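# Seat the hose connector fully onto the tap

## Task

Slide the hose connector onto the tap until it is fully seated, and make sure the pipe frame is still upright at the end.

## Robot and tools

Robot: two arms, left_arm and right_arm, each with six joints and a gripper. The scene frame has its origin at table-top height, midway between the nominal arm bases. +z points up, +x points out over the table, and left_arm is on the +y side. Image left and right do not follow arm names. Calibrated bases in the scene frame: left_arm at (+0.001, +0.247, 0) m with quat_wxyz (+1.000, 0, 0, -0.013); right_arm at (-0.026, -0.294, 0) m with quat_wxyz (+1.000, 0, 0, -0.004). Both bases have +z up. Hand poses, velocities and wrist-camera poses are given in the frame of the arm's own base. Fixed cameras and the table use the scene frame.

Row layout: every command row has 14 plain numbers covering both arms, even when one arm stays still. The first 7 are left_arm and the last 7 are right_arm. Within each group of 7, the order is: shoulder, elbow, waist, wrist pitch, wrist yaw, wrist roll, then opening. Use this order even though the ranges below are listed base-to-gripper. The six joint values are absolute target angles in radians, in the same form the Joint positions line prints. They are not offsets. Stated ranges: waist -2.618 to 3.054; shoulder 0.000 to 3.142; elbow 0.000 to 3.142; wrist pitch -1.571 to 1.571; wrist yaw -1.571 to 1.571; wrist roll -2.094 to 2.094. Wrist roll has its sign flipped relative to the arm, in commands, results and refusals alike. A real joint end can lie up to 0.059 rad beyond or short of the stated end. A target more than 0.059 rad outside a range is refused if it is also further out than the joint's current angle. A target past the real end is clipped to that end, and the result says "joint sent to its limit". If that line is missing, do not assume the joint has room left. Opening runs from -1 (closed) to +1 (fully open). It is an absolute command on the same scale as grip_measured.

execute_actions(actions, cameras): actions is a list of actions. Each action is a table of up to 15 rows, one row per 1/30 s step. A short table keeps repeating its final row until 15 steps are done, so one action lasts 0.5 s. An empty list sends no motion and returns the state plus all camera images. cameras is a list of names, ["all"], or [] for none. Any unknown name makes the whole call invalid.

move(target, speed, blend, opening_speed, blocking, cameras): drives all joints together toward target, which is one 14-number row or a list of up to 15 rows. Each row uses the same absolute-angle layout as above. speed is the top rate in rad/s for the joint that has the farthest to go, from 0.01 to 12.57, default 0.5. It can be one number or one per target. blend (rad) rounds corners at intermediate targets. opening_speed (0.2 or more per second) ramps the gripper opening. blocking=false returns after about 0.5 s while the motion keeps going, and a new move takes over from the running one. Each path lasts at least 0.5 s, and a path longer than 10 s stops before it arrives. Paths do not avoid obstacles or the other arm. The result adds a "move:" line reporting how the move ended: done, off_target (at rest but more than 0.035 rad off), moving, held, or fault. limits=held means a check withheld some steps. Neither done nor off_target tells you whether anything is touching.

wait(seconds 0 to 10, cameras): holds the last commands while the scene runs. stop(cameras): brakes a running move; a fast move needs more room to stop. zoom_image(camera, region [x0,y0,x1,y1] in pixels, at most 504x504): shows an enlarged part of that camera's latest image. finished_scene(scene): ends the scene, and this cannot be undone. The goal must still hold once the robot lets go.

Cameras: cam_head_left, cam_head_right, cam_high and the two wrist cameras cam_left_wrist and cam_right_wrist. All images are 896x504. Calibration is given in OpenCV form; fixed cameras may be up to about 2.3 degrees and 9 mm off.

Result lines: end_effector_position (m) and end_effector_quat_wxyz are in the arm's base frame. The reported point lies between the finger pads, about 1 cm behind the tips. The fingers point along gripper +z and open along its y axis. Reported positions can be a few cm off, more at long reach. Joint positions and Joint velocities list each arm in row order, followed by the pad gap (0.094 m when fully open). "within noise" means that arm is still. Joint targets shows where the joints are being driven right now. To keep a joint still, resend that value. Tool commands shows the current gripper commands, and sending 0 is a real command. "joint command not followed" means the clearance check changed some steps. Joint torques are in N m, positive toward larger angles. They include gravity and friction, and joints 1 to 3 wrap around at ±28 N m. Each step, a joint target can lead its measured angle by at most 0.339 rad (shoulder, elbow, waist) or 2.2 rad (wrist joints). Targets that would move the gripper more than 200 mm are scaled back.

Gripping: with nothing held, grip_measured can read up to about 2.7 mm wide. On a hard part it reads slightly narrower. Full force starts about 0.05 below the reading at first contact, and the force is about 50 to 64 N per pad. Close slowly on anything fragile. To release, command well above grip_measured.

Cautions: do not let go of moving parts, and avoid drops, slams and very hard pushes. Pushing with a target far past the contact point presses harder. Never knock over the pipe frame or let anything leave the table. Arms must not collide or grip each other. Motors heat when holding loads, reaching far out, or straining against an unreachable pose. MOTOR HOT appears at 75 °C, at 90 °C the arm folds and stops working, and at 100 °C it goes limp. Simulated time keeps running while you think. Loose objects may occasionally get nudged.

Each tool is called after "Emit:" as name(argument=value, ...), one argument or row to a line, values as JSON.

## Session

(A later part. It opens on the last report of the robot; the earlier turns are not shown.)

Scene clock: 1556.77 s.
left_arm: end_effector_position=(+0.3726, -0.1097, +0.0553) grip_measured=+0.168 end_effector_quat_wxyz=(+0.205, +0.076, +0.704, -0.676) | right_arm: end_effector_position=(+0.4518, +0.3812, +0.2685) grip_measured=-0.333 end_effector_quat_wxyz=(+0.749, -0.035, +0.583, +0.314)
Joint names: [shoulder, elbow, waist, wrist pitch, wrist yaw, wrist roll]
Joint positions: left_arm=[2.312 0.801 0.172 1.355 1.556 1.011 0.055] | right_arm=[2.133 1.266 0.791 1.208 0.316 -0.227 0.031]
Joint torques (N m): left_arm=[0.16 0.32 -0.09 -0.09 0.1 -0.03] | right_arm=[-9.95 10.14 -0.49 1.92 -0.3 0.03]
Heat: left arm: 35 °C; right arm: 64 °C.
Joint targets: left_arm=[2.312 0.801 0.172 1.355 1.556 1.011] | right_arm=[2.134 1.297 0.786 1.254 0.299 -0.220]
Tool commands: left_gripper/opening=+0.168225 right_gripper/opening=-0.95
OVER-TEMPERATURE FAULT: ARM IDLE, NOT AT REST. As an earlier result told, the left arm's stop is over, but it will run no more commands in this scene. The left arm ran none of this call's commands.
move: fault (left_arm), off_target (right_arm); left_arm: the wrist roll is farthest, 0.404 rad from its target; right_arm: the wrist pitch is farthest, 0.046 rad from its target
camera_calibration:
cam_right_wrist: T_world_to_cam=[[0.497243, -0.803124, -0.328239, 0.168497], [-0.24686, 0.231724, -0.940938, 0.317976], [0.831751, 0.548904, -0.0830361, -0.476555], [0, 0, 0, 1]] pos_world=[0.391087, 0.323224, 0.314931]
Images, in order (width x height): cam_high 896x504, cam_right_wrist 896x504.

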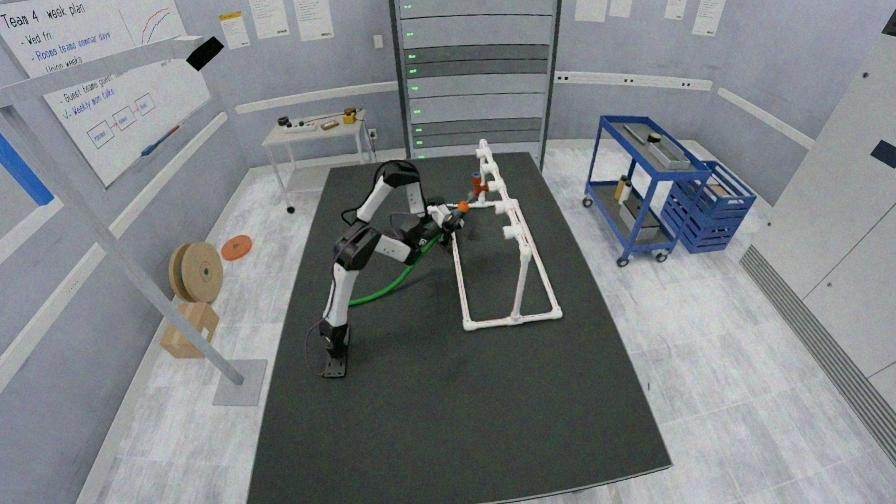

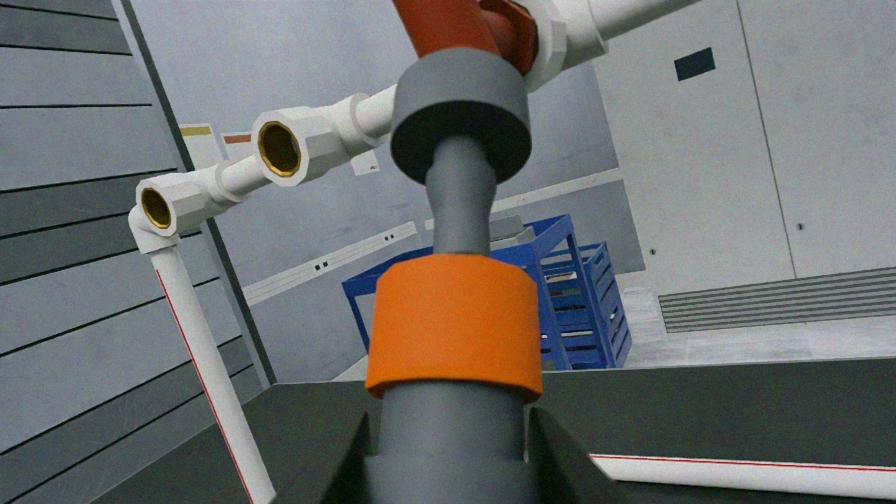

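Emit:
move(
  target=[2.242,0.793,0.172,1.354,1.556,1.415,0.168,2.081,1.361,0.765,1.154,0.280,-0.22,-0.95],
  speed=0.15,
  cameras=["cam_right_wrist","cam_high","cam_head_left","cam_head_right"],
)

Emit:
zoom_image(
  camera="cam_right_wrist",
  region=[340, 100, 560, 310],
)

Emit:
zoom_image(
  camera="cam_high",
  region=[445, 185, 485, 225],
)

Emit:
zoom_image(
  camera="cam_head_left",
  region=[415, 40, 475, 160],
)

Emit:
zoom_image(
  camera="cam_head_right",
  region=[405, 40, 465, 160],
)

Scene clock: 1563.20 s.
left_arm: end_effector_position=(+0.3726, -0.1097, +0.0553) grip_measured=+0.168 end_effector_quat_wxyz=(+0.205, +0.076, +0.704, -0.676) | right_arm: end_effector_position=(+0.4637, +0.3815, +0.2808) grip_measured=-0.333 end_effector_quat_wxyz=(+0.749, -0.037, +0.585, +0.310)
Joint names: [shoulder, elbow, waist, wrist pitch, wrist yaw, wrist roll]
Joint positions: left_arm=[2.312 0.801 0.172 1.355 1.556 1.011 0.055] | right_arm=[2.13 1.326 0.773 1.138 0.301 -0.227 0.031]
Joint torques (N m): left_arm=[0.12 0.29 0.01 -0.09 0.1 -0.03] | right_arm=[-14.43 10.74 -0.79 1.67 -0.34 0.03]
Heat: left arm: 35 °C; right arm: 65 °C.
Joint targets: left_arm=[2.312 0.801 0.172 1.355 1.556 1.011] | right_arm=[2.081 1.361 0.765 1.154 0.280 -0.220]
Tool commands: left_gripper/opening=+0.168225 right_gripper/opening=-0.95
OVER-TEMPERATURE FAULT: ARM IDLE, NOT AT REST. As an earlier result told, the left arm's stop is over, but it will run no more commands in this scene. The left arm ran none of this call's commands.
move: fault (left_arm), off_target (right_arm); left_arm: the wrist roll is farthest, 0.404 rad from its target; right_arm: the shoulder is farthest, 0.049 rad from its target
camera_calibration:
cam_right_wrist: T_world_to_cam=[[0.493446, -0.808084, -0.321732, 0.168607], [-0.247358, 0.224249, -0.942617, 0.335868], [0.833862, 0.544713, -0.0892312, -0.483184], [0, 0, 0, 1]] pos_world=[0.40279, 0.324127, 0.327726]
Images, in order (width x height): cam_head_left 896x504, cam_head_right 896x504, cam_high 896x504, cam_right_wrist 896x504.

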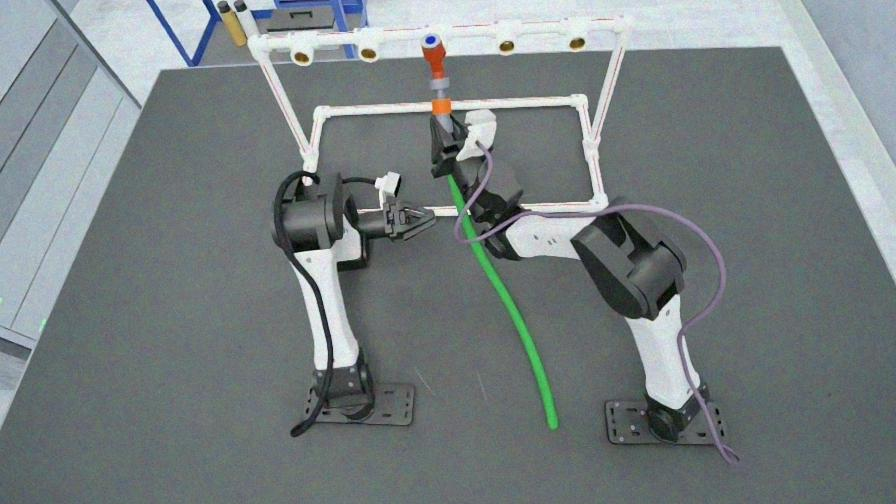

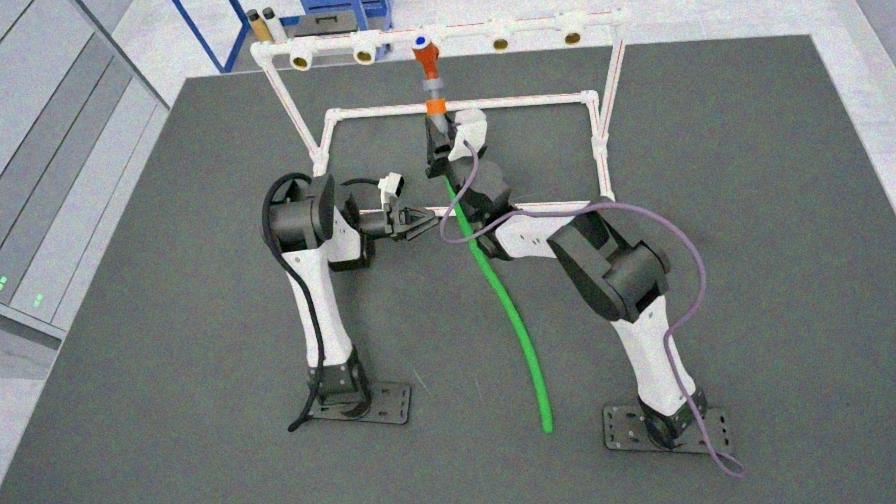

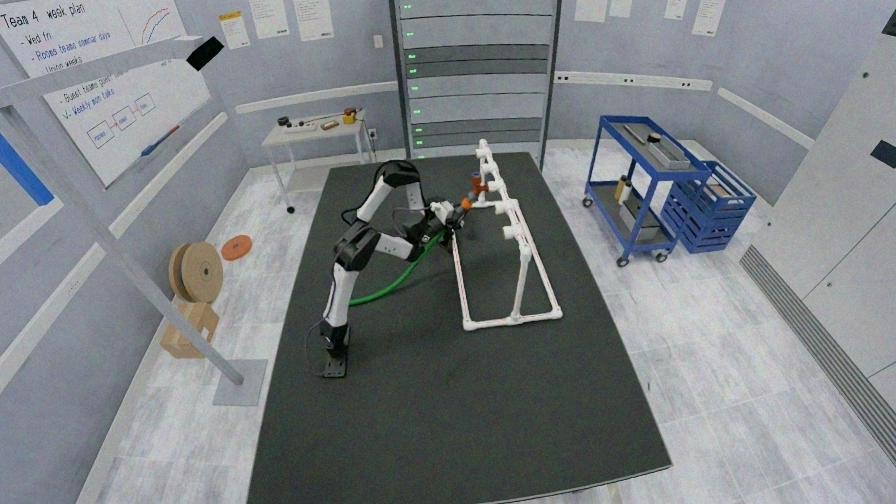

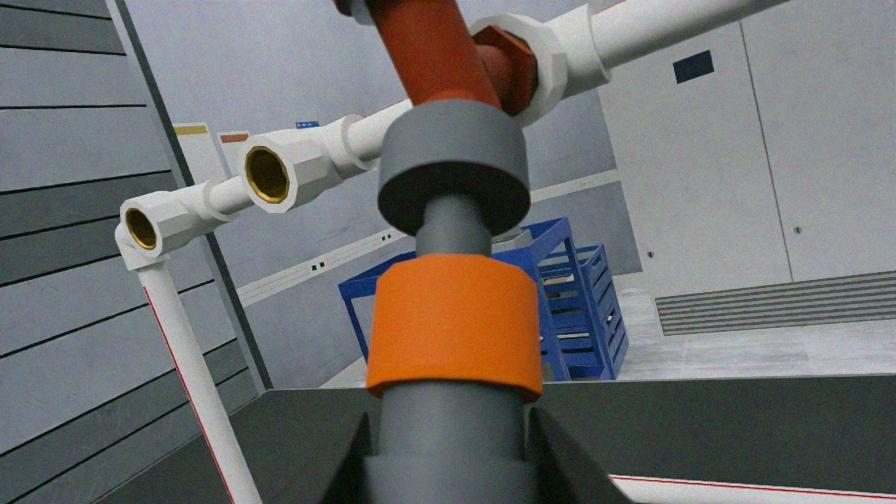

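Scaled by 2.291 from the camera's 896x504 image, which has a finer 1280x720 frame.

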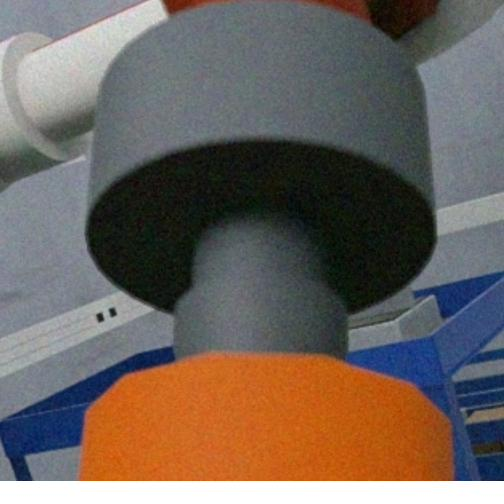

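Scaled by 12.600 from the camera's 896x504 image, which has a finer 1280x720 frame.

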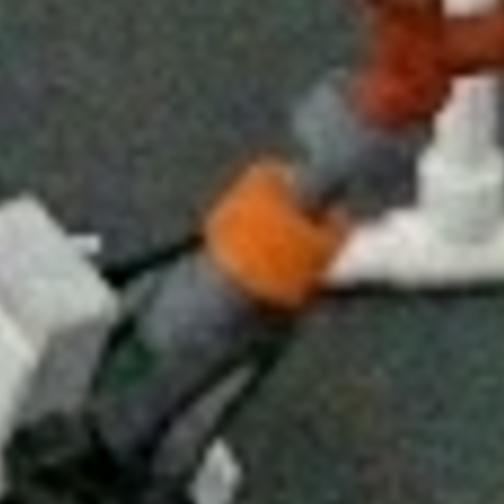

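Scaled by 4.200 from the camera's 896x504 image, which has a finer 1280x720 frame.

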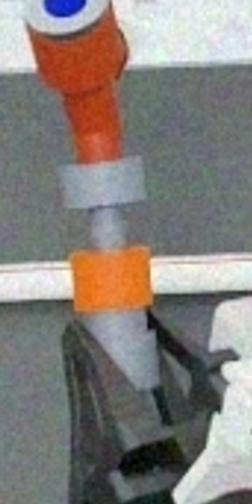

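Scaled by 4.200 from the camera's 896x504 image, which has a finer 1280x720 frame.

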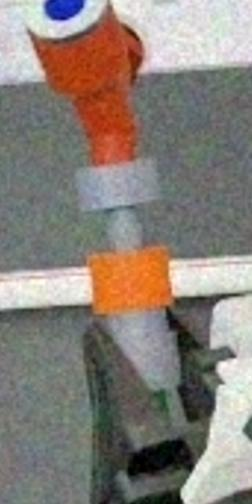

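Emit:
move(
  target=[2.242,0.793,0.172,1.354,1.556,1.415,0.168,2.076,1.373,0.743,1.135,0.223,-0.22,-0.95],
  speed=0.1,
  cameras=["cam_right_wrist","cam_high","cam_head_left","cam_head_right"],
)

Emit:
zoom_image(
  camera="cam_right_wrist",
  region=[340, 100, 560, 310],
)

Emit:
zoom_image(
  camera="cam_high",
  region=[445, 185, 485, 225],
)

Emit:
zoom_image(
  camera="cam_head_left",
  region=[415, 40, 475, 160],
)

Emit:
zoom_image(
  camera="cam_head_right",
  region=[405, 40, 465, 160],
)

Scene clock: 1579.23 s.
left_arm: end_effector_position=(+0.3726, -0.1097, +0.0553) grip_measured=+0.168 end_effector_quat_wxyz=(+0.205, +0.076, +0.704, -0.676) | right_arm: end_effector_position=(+0.4670, +0.3809, +0.2868) grip_measured=-0.333 end_effector_quat_wxyz=(+0.748, -0.053, +0.580, +0.319)
Joint names: [shoulder, elbow, waist, wrist pitch, wrist yaw, wrist roll]
Joint positions: left_arm=[2.312 0.801 0.172 1.355 1.556 1.011 0.055] | right_arm=[2.123 1.336 0.753 1.124 0.245 -0.227 0.031]
Joint torques (N m): left_arm=[0.12 0.25 0.02 -0.09 0.1 -0.04] | right_arm=[-14.34 10.99 -0.96 1.63 -0.36 0.02]
Heat: left arm: 35 °C; right arm: 74 °C.
Joint targets: left_arm=[2.312 0.801 0.172 1.355 1.556 1.011] | right_arm=[2.076 1.373 0.743 1.135 0.223 -0.220]
Tool commands: left_gripper/opening=+0.168225 right_gripper/opening=-0.95
OVER-TEMPERATURE FAULT: ARM IDLE, NOT AT REST. As an earlier result told, the left arm's stop is over, but it will run no more commands in this scene. The left arm ran none of this call's commands.
move: fault (left_arm), off_target (right_arm); left_arm: the wrist roll is farthest, 0.404 rad from its target; right_arm: the shoulder is farthest, 0.047 rad from its target
camera_calibration:
cam_right_wrist: T_world_to_cam=[[0.524095, -0.795036, -0.305355, 0.144403], [-0.240345, 0.205898, -0.948599, 0.347896], [0.817043, 0.570547, -0.0831726, -0.488869], [0, 0, 0, 1]] pos_world=[0.407361, 0.322097, 0.333448]
Images, in order (width x height): cam_head_left 896x504, cam_head_right 896x504, cam_high 896x504, cam_right_wrist 896x504.

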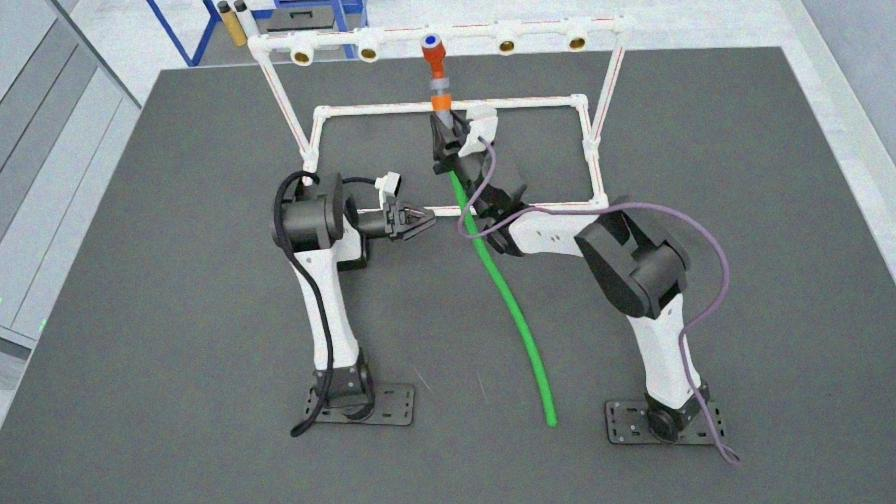

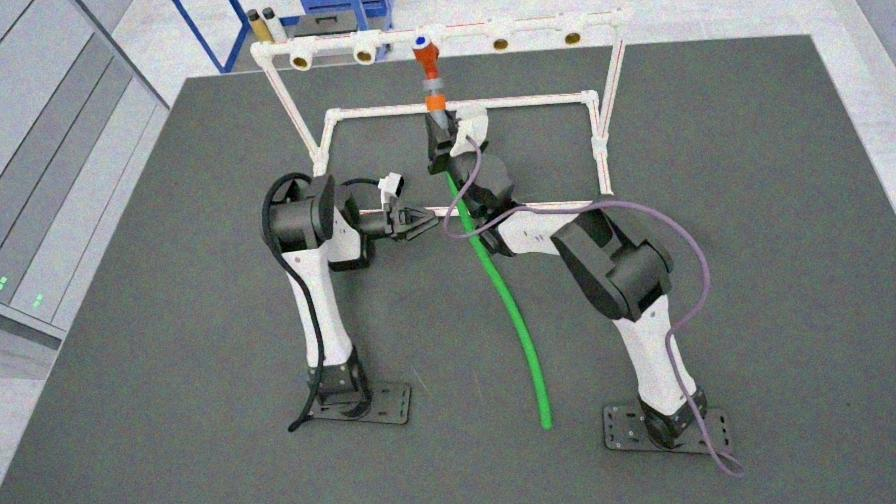

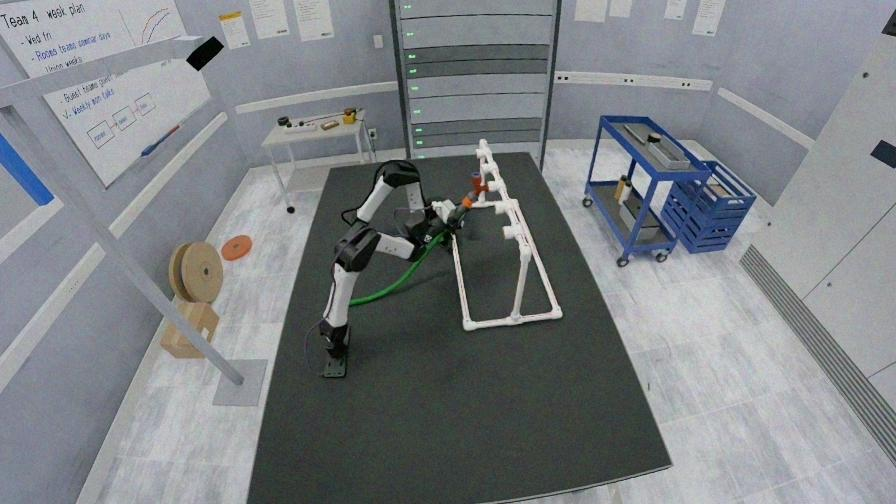

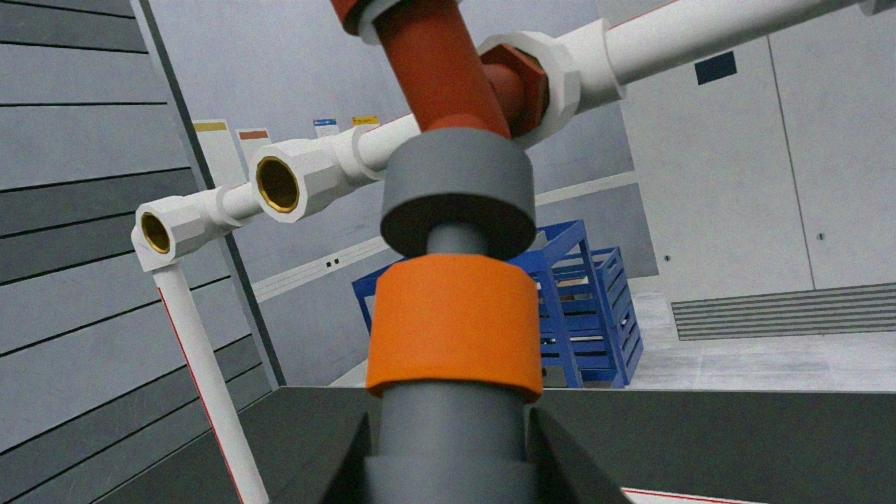

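Scaled by 2.291 from the camera's 896x504 image, which has a finer 1280x720 frame.

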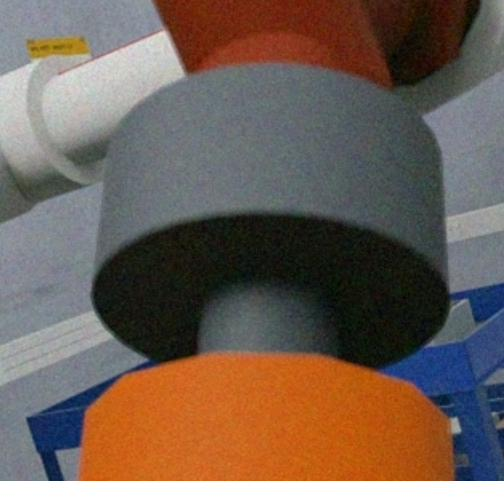

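Scaled by 12.600 from the camera's 896x504 image, which has a finer 1280x720 frame.

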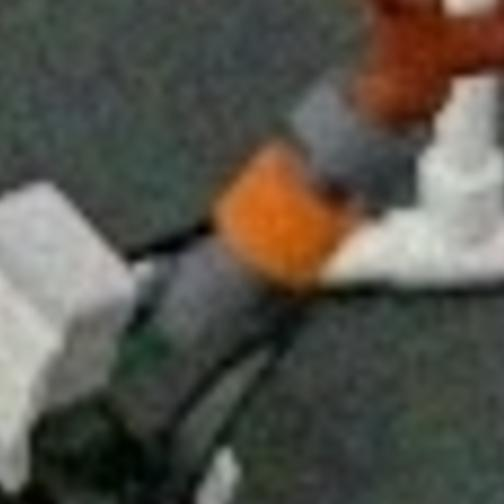

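Scaled by 4.200 from the camera's 896x504 image, which has a finer 1280x720 frame.

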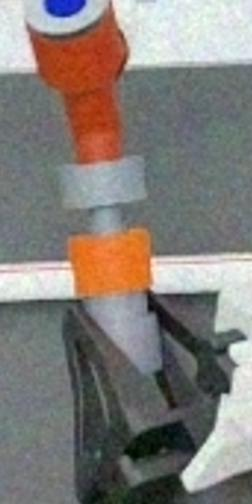

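Scaled by 4.200 from the camera's 896x504 image, which has a finer 1280x720 frame.

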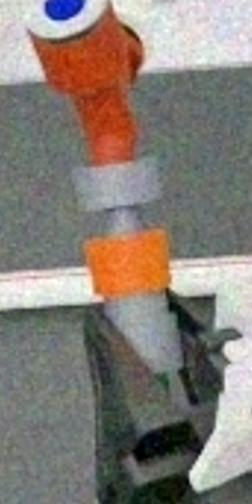

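Emit:
execute_actions(
  actions=[
    [[2.242,0.793,0.172,1.354,1.556,1.415,0.168,1.926,1.533,0.683,1.580,0.283,-0.22,-0.95],[2.242,0.793,0.172,1.354,1.556,1.415,0.168,2.10,1.373,0.743,1.135,0.223,-0.22,-0.95]],
  ],
  cameras=["cam_right_wrist"],
)

Emit:
zoom_image(
  camera="cam_right_wrist",
  region=[340, 100, 560, 310],
)

Scene clock: 1600.13 s.
left_arm: end_effector_position=(+0.3739, -0.1094, +0.0551) grip_measured=+0.168 end_effector_quat_wxyz=(+0.197, +0.068, +0.705, -0.678) | right_arm: end_effector_position=(+0.4686, +0.3812, +0.2894) grip_measured=-0.333 end_effector_quat_wxyz=(+0.747, -0.055, +0.581, +0.319)
Joint names: [shoulder, elbow, waist, wrist pitch, wrist yaw, wrist roll]
Joint positions: left_arm=[2.315 0.807 0.172 1.354 1.556 1.037 0.055] | right_arm=[2.121 1.346 0.75 1.11 0.24 -0.227 0.031]
Joint torques (N m): left_arm=[0.12 0.38 -0.01 -0.08 0.11 -0.02] | right_arm=[-12.08 10.03 -0.7 1.76 -0.29 0.02]
Heat: left arm: 35 °C; right arm: 77 °C. Fold the right arm in close to its base, or ease its load, before you think long.
Joint targets: left_arm=[2.315 0.807 0.172 1.354 1.556 1.037] | right_arm=[2.100 1.373 0.743 1.135 0.223 -0.220]
Tool commands: left_gripper/opening=+0.168166 right_gripper/opening=-0.95
OVER-TEMPERATURE FAULT: ARM IDLE, NOT AT REST. As an earlier result told, the left arm's stop is over, but it will run no more commands in this scene. The left arm ran none of this call's commands.
MOTOR HOT: the shoulder of the right arm reports 77 °C; the controller's stop level is 90 °C. To cool a motor, set the load down, stop pushing, or move to a pose that needs little force.
camera_calibration:
cam_right_wrist: T_world_to_cam=[[0.525976, -0.794608, -0.303229, 0.142989], [-0.240862, 0.202767, -0.949142, 0.3523], [0.81568, 0.572263, -0.0847402, -0.489669], [0, 0, 0, 1]] pos_world=[0.40906, 0.322404, 0.336247]
Images, in order (width x height): cam_right_wrist 896x504.

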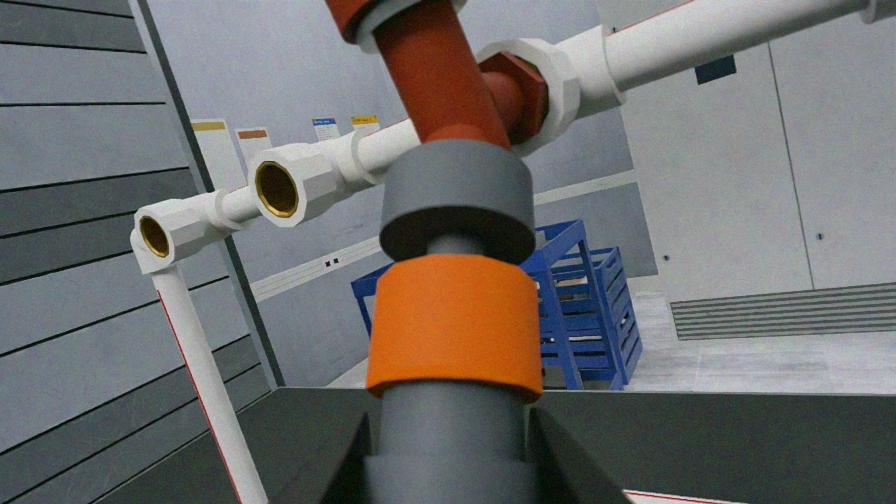

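Scaled by 2.291 from the camera's 896x504 image, which has a finer 1280x720 frame.

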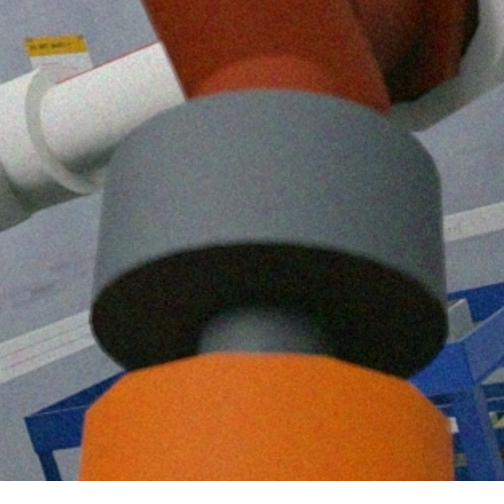

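Emit:
execute_actions(
  actions=[
    [[2.242,0.793,0.172,1.354,1.556,1.415,0.168,1.926,1.543,0.680,1.580,0.280,-0.22,-0.95],[2.242,0.793,0.172,1.354,1.556,1.415,0.168,1.926,1.543,0.680,1.580,0.280,-0.22,-0.95],[2.242,0.793,0.172,1.354,1.556,1.415,0.168,2.11,1.373,0.740,1.125,0.220,-0.22,-0.95]],
  ],
  cameras=["cam_right_wrist"],
)

Emit:
zoom_image(
  camera="cam_right_wrist",
  region=[340, 100, 560, 310],
)

Scene clock: 1607.10 s.
left_arm: end_effector_position=(+0.3930, -0.1061, +0.0479) grip_measured=+0.168 end_effector_quat_wxyz=(+0.073, -0.059, +0.705, -0.703) | right_arm: end_effector_position=(+0.4751, +0.3778, +0.2888) grip_measured=-0.333 end_effector_quat_wxyz=(+0.746, -0.053, +0.586, +0.312)
Joint names: [shoulder, elbow, waist, wrist pitch, wrist yaw, wrist roll]
Joint positions: left_arm=[2.382 0.9 0.172 1.368 1.556 1.437 0.055] | right_arm=[2.122 1.36 0.739 1.084 0.239 -0.227 0.031]
Joint torques (N m): left_arm=[0.18 0.31 0.02 -0.09 0.1 -0.03] | right_arm=[-11.43 8.64 0.03 1.93 -0.32 0.02]
Heat: left arm: 35 °C; right arm: 76 °C. Fold the right arm in close to its base, or ease its load, before you think long.
Joint targets: left_arm=[2.382 0.900 0.172 1.368 1.556 1.437] | right_arm=[2.110 1.373 0.740 1.125 0.220 -0.220]
Tool commands: left_gripper/opening=+0.168232 right_gripper/opening=-0.95
OVER-TEMPERATURE FAULT: ARM IDLE, NOT AT REST. As an earlier result told, the left arm's stop is over, but it will run no more commands in this scene. The left arm ran none of this call's commands.
MOTOR HOT: still on. The shoulder of the right arm reports 76 °C.
camera_calibration:
cam_right_wrist: T_world_to_cam=[[0.514051, -0.80322, -0.30098, 0.145041], [-0.248202, 0.196591, -0.94855, 0.359645], [0.821065, 0.562307, -0.098303, -0.487988], [0, 0, 0, 1]] pos_world=[0.415376, 0.320195, 0.336825]
Images, in order (width x height): cam_right_wrist 896x504.

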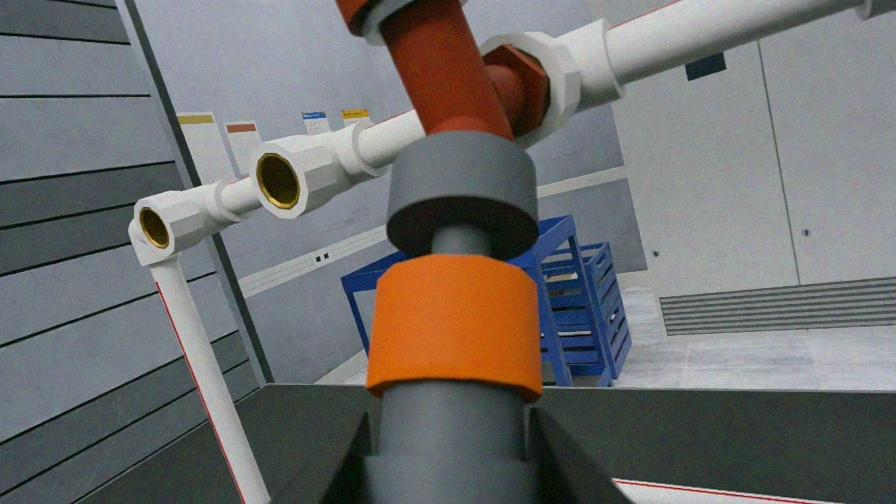

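Scaled by 2.291 from the camera's 896x504 image, which has a finer 1280x720 frame.

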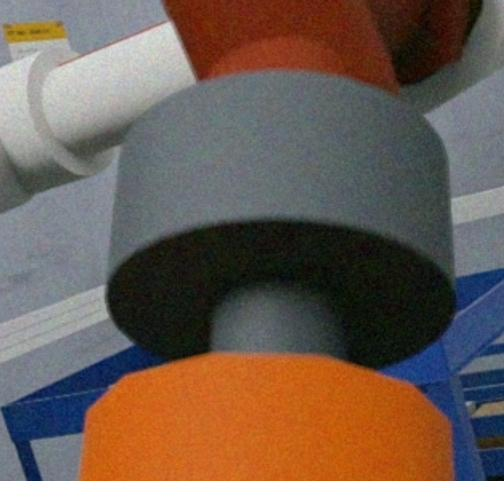

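Emit:
move(
  target=[
    [2.242,0.793,0.172,1.354,1.556,1.415,0.168,2.14,1.226,0.783,1.285,0.285,-0.22,-0.95],
    [2.242,0.793,0.172,1.354,1.556,1.415,0.168,1.6,1.2,0.78,0.75,0.25,-0.22,-0.95],
    [2.242,0.793,0.172,1.354,1.556,1.415,0.168,1.15,1.2,0.75,0.4,0.2,-0.22,-0.95],
  ],
  speed=[0.2,0.5,0.5],
  blend=[0.02,0.1,0],
  cameras=["all"],
)

Emit:
zoom_image(
  camera="cam_head_left",
  region=[260, 160, 460, 280],
)

Emit:
zoom_image(
  camera="cam_high",
  region=[390, 150, 570, 340],
)

Scene clock: 1617.83 s.
left_arm: end_effector_position=(+0.3930, -0.1061, +0.0479) grip_measured=+0.168 end_effector_quat_wxyz=(+0.073, -0.059, +0.705, -0.703) | right_arm: end_effector_position=(+0.2983, +0.2311, +0.5265) grip_measured=-0.333 end_effector_quat_wxyz=(+0.765, -0.053, +0.543, +0.344)
Joint names: [shoulder, elbow, waist, wrist pitch, wrist yaw, wrist roll]
Joint positions: left_arm=[2.382 0.9 0.172 1.368 1.556 1.437 0.055] | right_arm=[1.155 1.201 0.757 0.382 0.217 -0.227 0.031]
Joint torques (N m): left_arm=[0.18 0.31 0.01 -0.09 0.1 -0.03] | right_arm=[-3.41 7.76 -0.7 1.63 -0.3 0.02]
Heat: left arm: 35 °C; right arm: 74 °C. Fold the right arm in close to its base, or ease its load, before you think long.
Joint targets: left_arm=[2.382 0.900 0.172 1.368 1.556 1.437] | right_arm=[1.150 1.200 0.750 0.400 0.200 -0.220]
Tool commands: left_gripper/opening=+0.168232 right_gripper/opening=-0.95
OVER-TEMPERATURE FAULT: ARM IDLE, NOT AT REST. As an earlier result told, the left arm's stop is over, but it will run no more commands in this scene. The left arm ran none of this call's commands.
MOTOR HOT: still on. The shoulder of the right arm reports 74 °C.
move: fault (left_arm); left_arm: the shoulder is farthest, 0.140 rad from its target
camera_calibration:
cam_left_wrist: T_world_to_cam=[[-0.0340907, 0.0209325, 0.9992, -0.033452], [-0.97055, 0.237869, -0.0380964, 0.450238], [-0.238476, -0.971072, 0.012207, 0.0823069], [0, 0, 0, 1]] pos_world=[0.455466, -0.0264715, 0.0495729]
cam_right_wrist: T_world_to_cam=[[0.570189, -0.76177, -0.307556, 0.166698], [-0.177725, 0.251129, -0.951498, 0.538016], [0.802059, 0.597194, 0.00780549, -0.295228], [0, 0, 0, 1]] pos_world=[0.23736, 0.168183, 0.565494]

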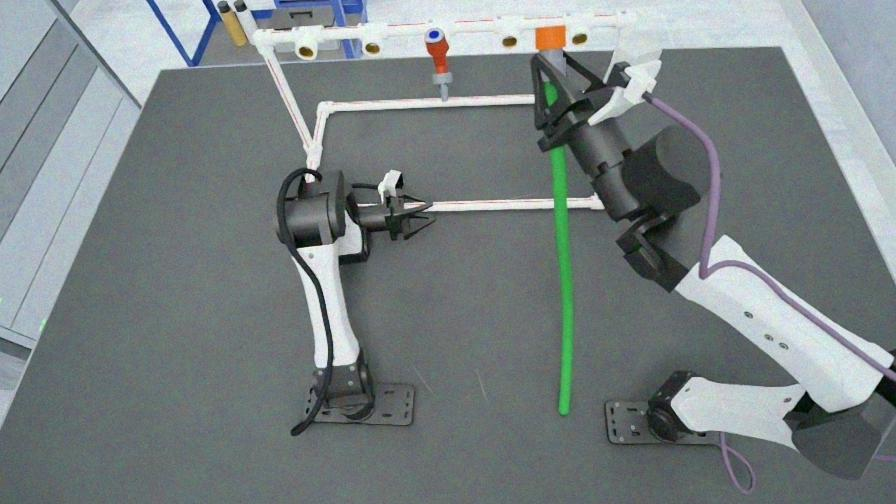

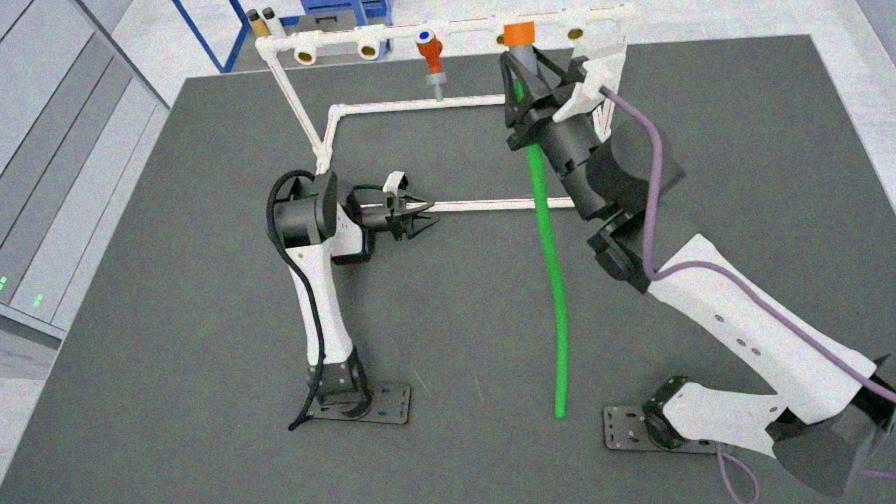

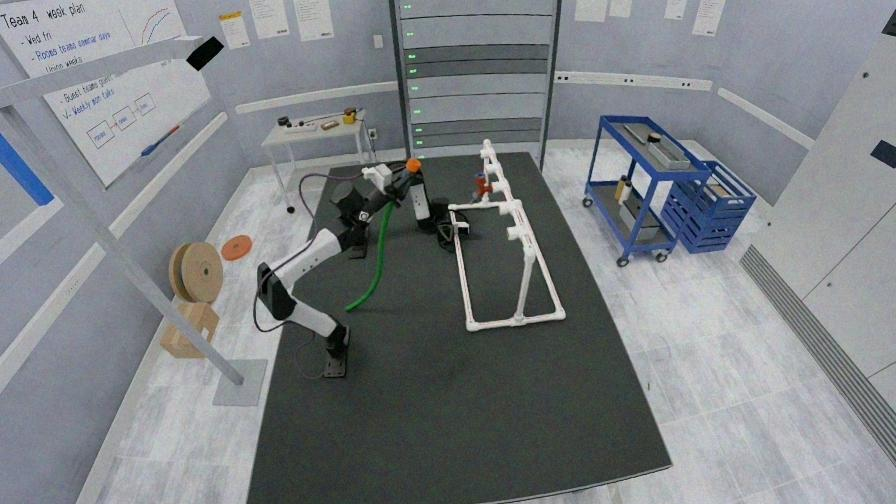

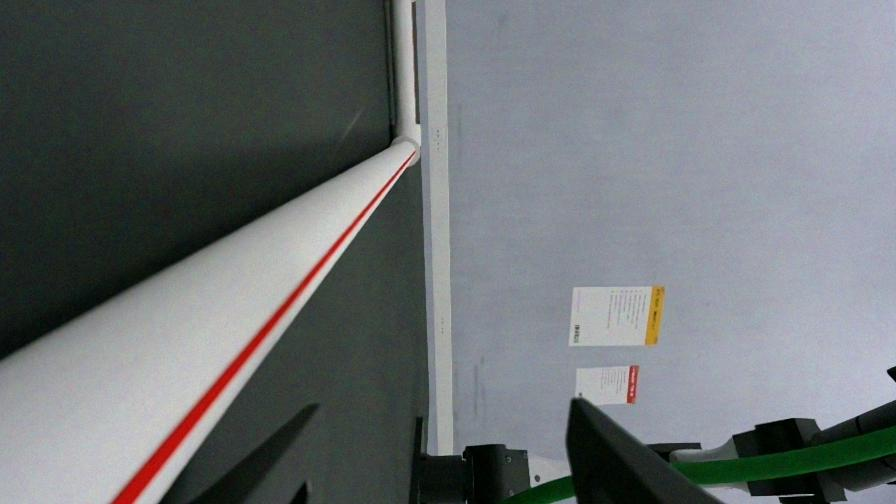

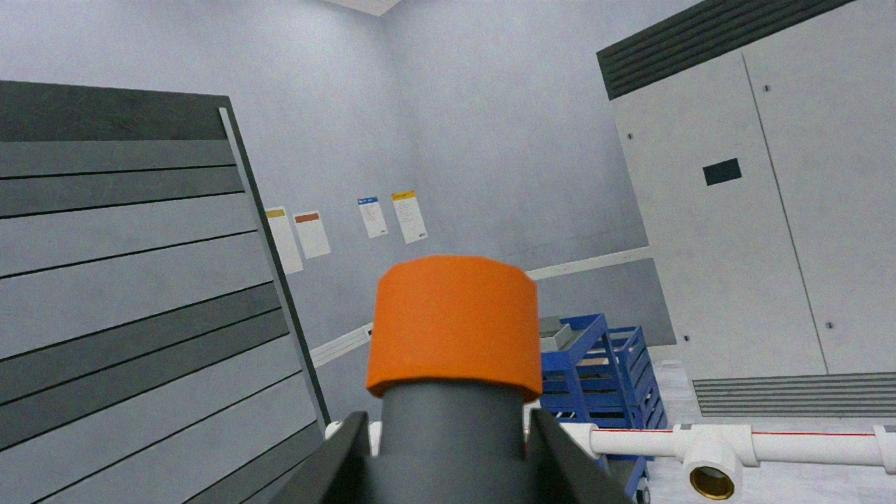

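Scaled by 2.520 from the camera's 896x504 image, which has a finer 1280x720 frame.

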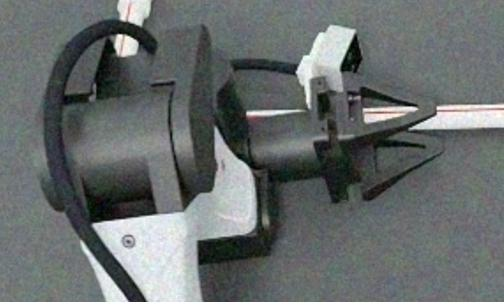

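Scaled by 2.653 from the camera's 896x504 image, which has a finer 1280x720 frame.

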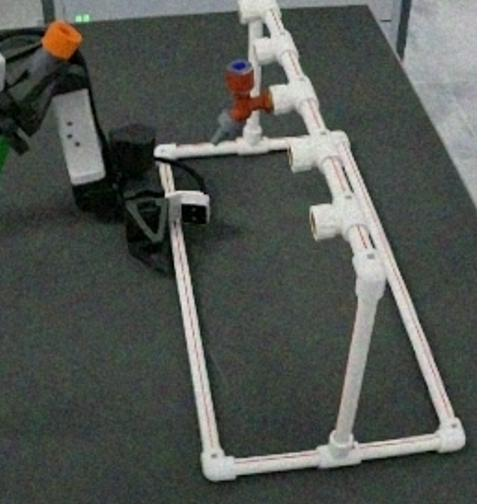

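Emit:
zoom_image(
  camera="cam_head_left",
  region=[415, 20, 475, 140],
)

Emit:
zoom_image(
  camera="cam_head_right",
  region=[405, 20, 465, 140],
)

Emit:
zoom_image(
  camera="cam_high",
  region=[450, 165, 500, 215],
)

Scaled by 4.200 from the camera's 896x504 image, which has a finer 1280x720 frame.

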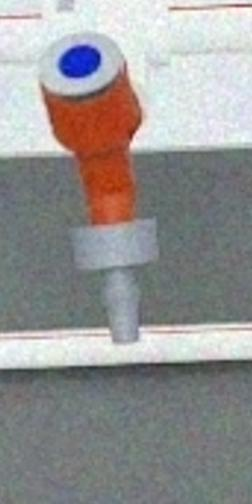

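Scaled by 4.200 from the camera's 896x504 image, which has a finer 1280x720 frame.

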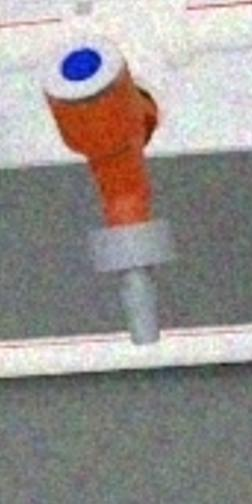

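Scaled by 10.080 from the camera's 896x504 image, which has a finer 1280x720 frame.

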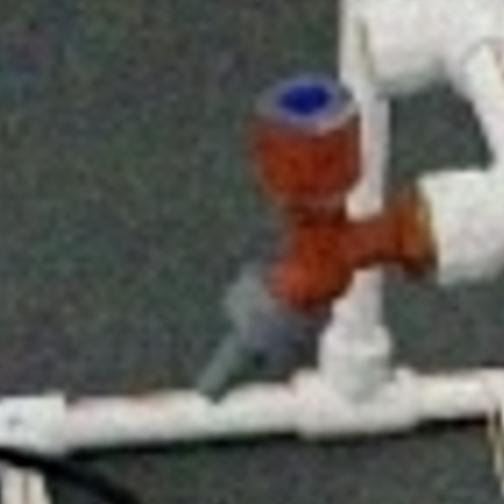

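Emit:
move(
  target=[
    [2.242,0.793,0.172,1.354,1.556,1.415,0.168,1.6,1.2,0.78,0.75,0.25,-0.22,-0.95],
    [2.242,0.793,0.172,1.354,1.556,1.415,0.168,2.138,1.270,0.735,1.270,0.2,-0.22,-0.95],
  ],
  speed=0.6,
  blend=[0.1,0],
  cameras=["cam_right_wrist","cam_high"],
)

Emit:
zoom_image(
  camera="cam_right_wrist",
  region=[340, 60, 560, 270],
)

Emit:
zoom_image(
  camera="cam_high",
  region=[445, 175, 485, 215],
)

Scene clock: 1647.77 s.
left_arm: end_effector_position=(+0.3930, -0.1061, +0.0479) grip_measured=+0.168 end_effector_quat_wxyz=(+0.073, -0.059, +0.705, -0.703) | right_arm: end_effector_position=(+0.4616, +0.3717, +0.2534) grip_measured=-0.333 end_effector_quat_wxyz=(+0.741, -0.063, +0.588, +0.317)
Joint names: [shoulder, elbow, waist, wrist pitch, wrist yaw, wrist roll]
Joint positions: left_arm=[2.382 0.9 0.172 1.368 1.556 1.437 0.055] | right_arm=[2.145 1.237 0.741 1.221 0.219 -0.227 0.031]
Joint torques (N m): left_arm=[0.14 0.34 -0.02 -0.09 0.1 -0.04] | right_arm=[-10.67 10.25 -0.57 2 -0.3 0.03]
Heat: left arm: 34 °C; right arm: 63 °C.
Joint targets: left_arm=[2.382 0.900 0.172 1.368 1.556 1.437] | right_arm=[2.138 1.270 0.735 1.270 0.200 -0.220]
Tool commands: left_gripper/opening=+0.168232 right_gripper/opening=-0.95
OVER-TEMPERATURE FAULT: ARM IDLE, NOT AT REST. As an earlier result told, the left arm's stop is over, but it will run no more commands in this scene. The left arm ran none of this call's commands.
MOTOR HOT: cleared for the motors of the right arm.
move: fault (left_arm), off_target (right_arm); left_arm: the shoulder is farthest, 0.140 rad from its target; right_arm: the wrist pitch is farthest, 0.049 rad from its target
camera_calibration:
cam_right_wrist: T_world_to_cam=[[0.530317, -0.795299, -0.293706, 0.123996], [-0.25428, 0.181275, -0.94999, 0.332768], [0.808768, 0.57848, -0.106095, -0.475304], [0, 0, 0, 1]] pos_world=[0.40327, 0.313245, 0.302117]
Images, in order (width x height): cam_high 896x504, cam_right_wrist 896x504.

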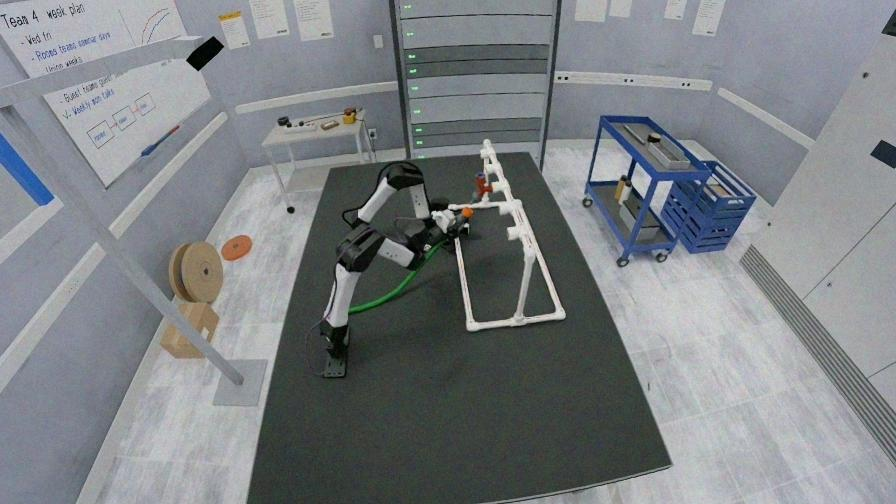

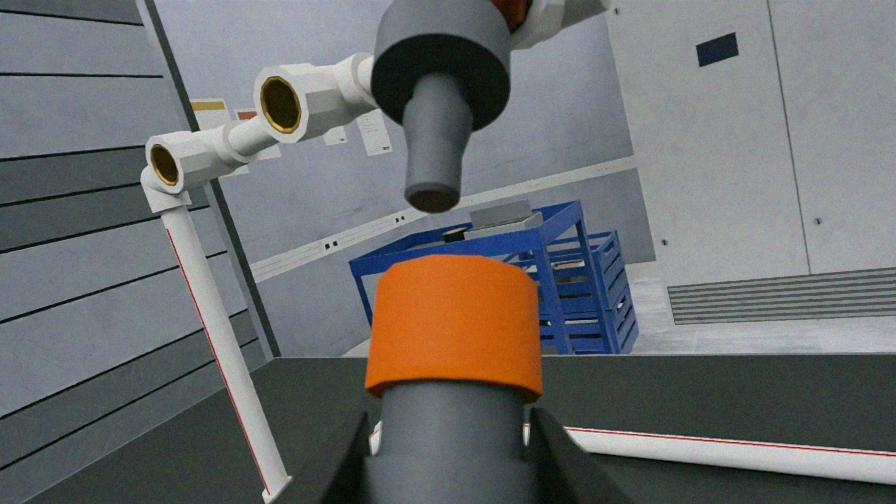

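Scaled by 2.291 from the camera's 896x504 image, which has a finer 1280x720 frame.

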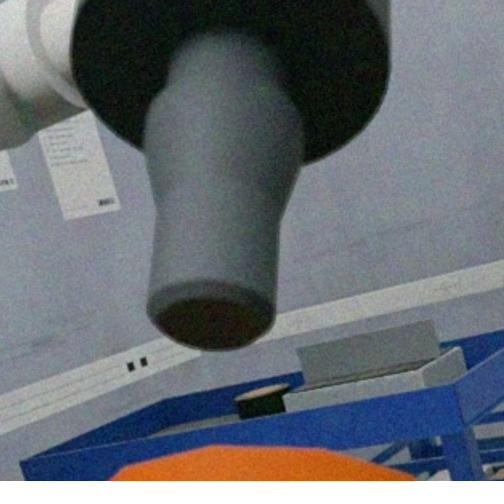

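Scaled by 12.600 from the camera's 896x504 image, which has a finer 1280x720 frame.

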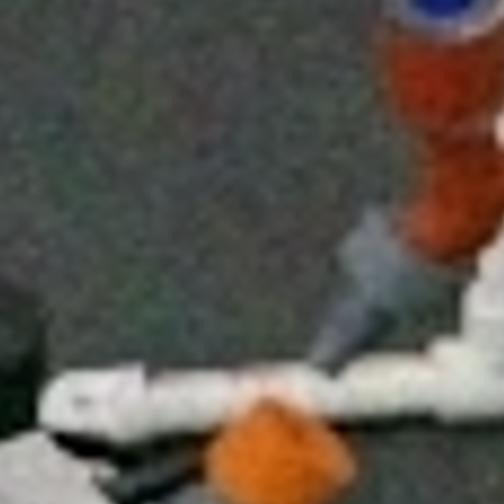

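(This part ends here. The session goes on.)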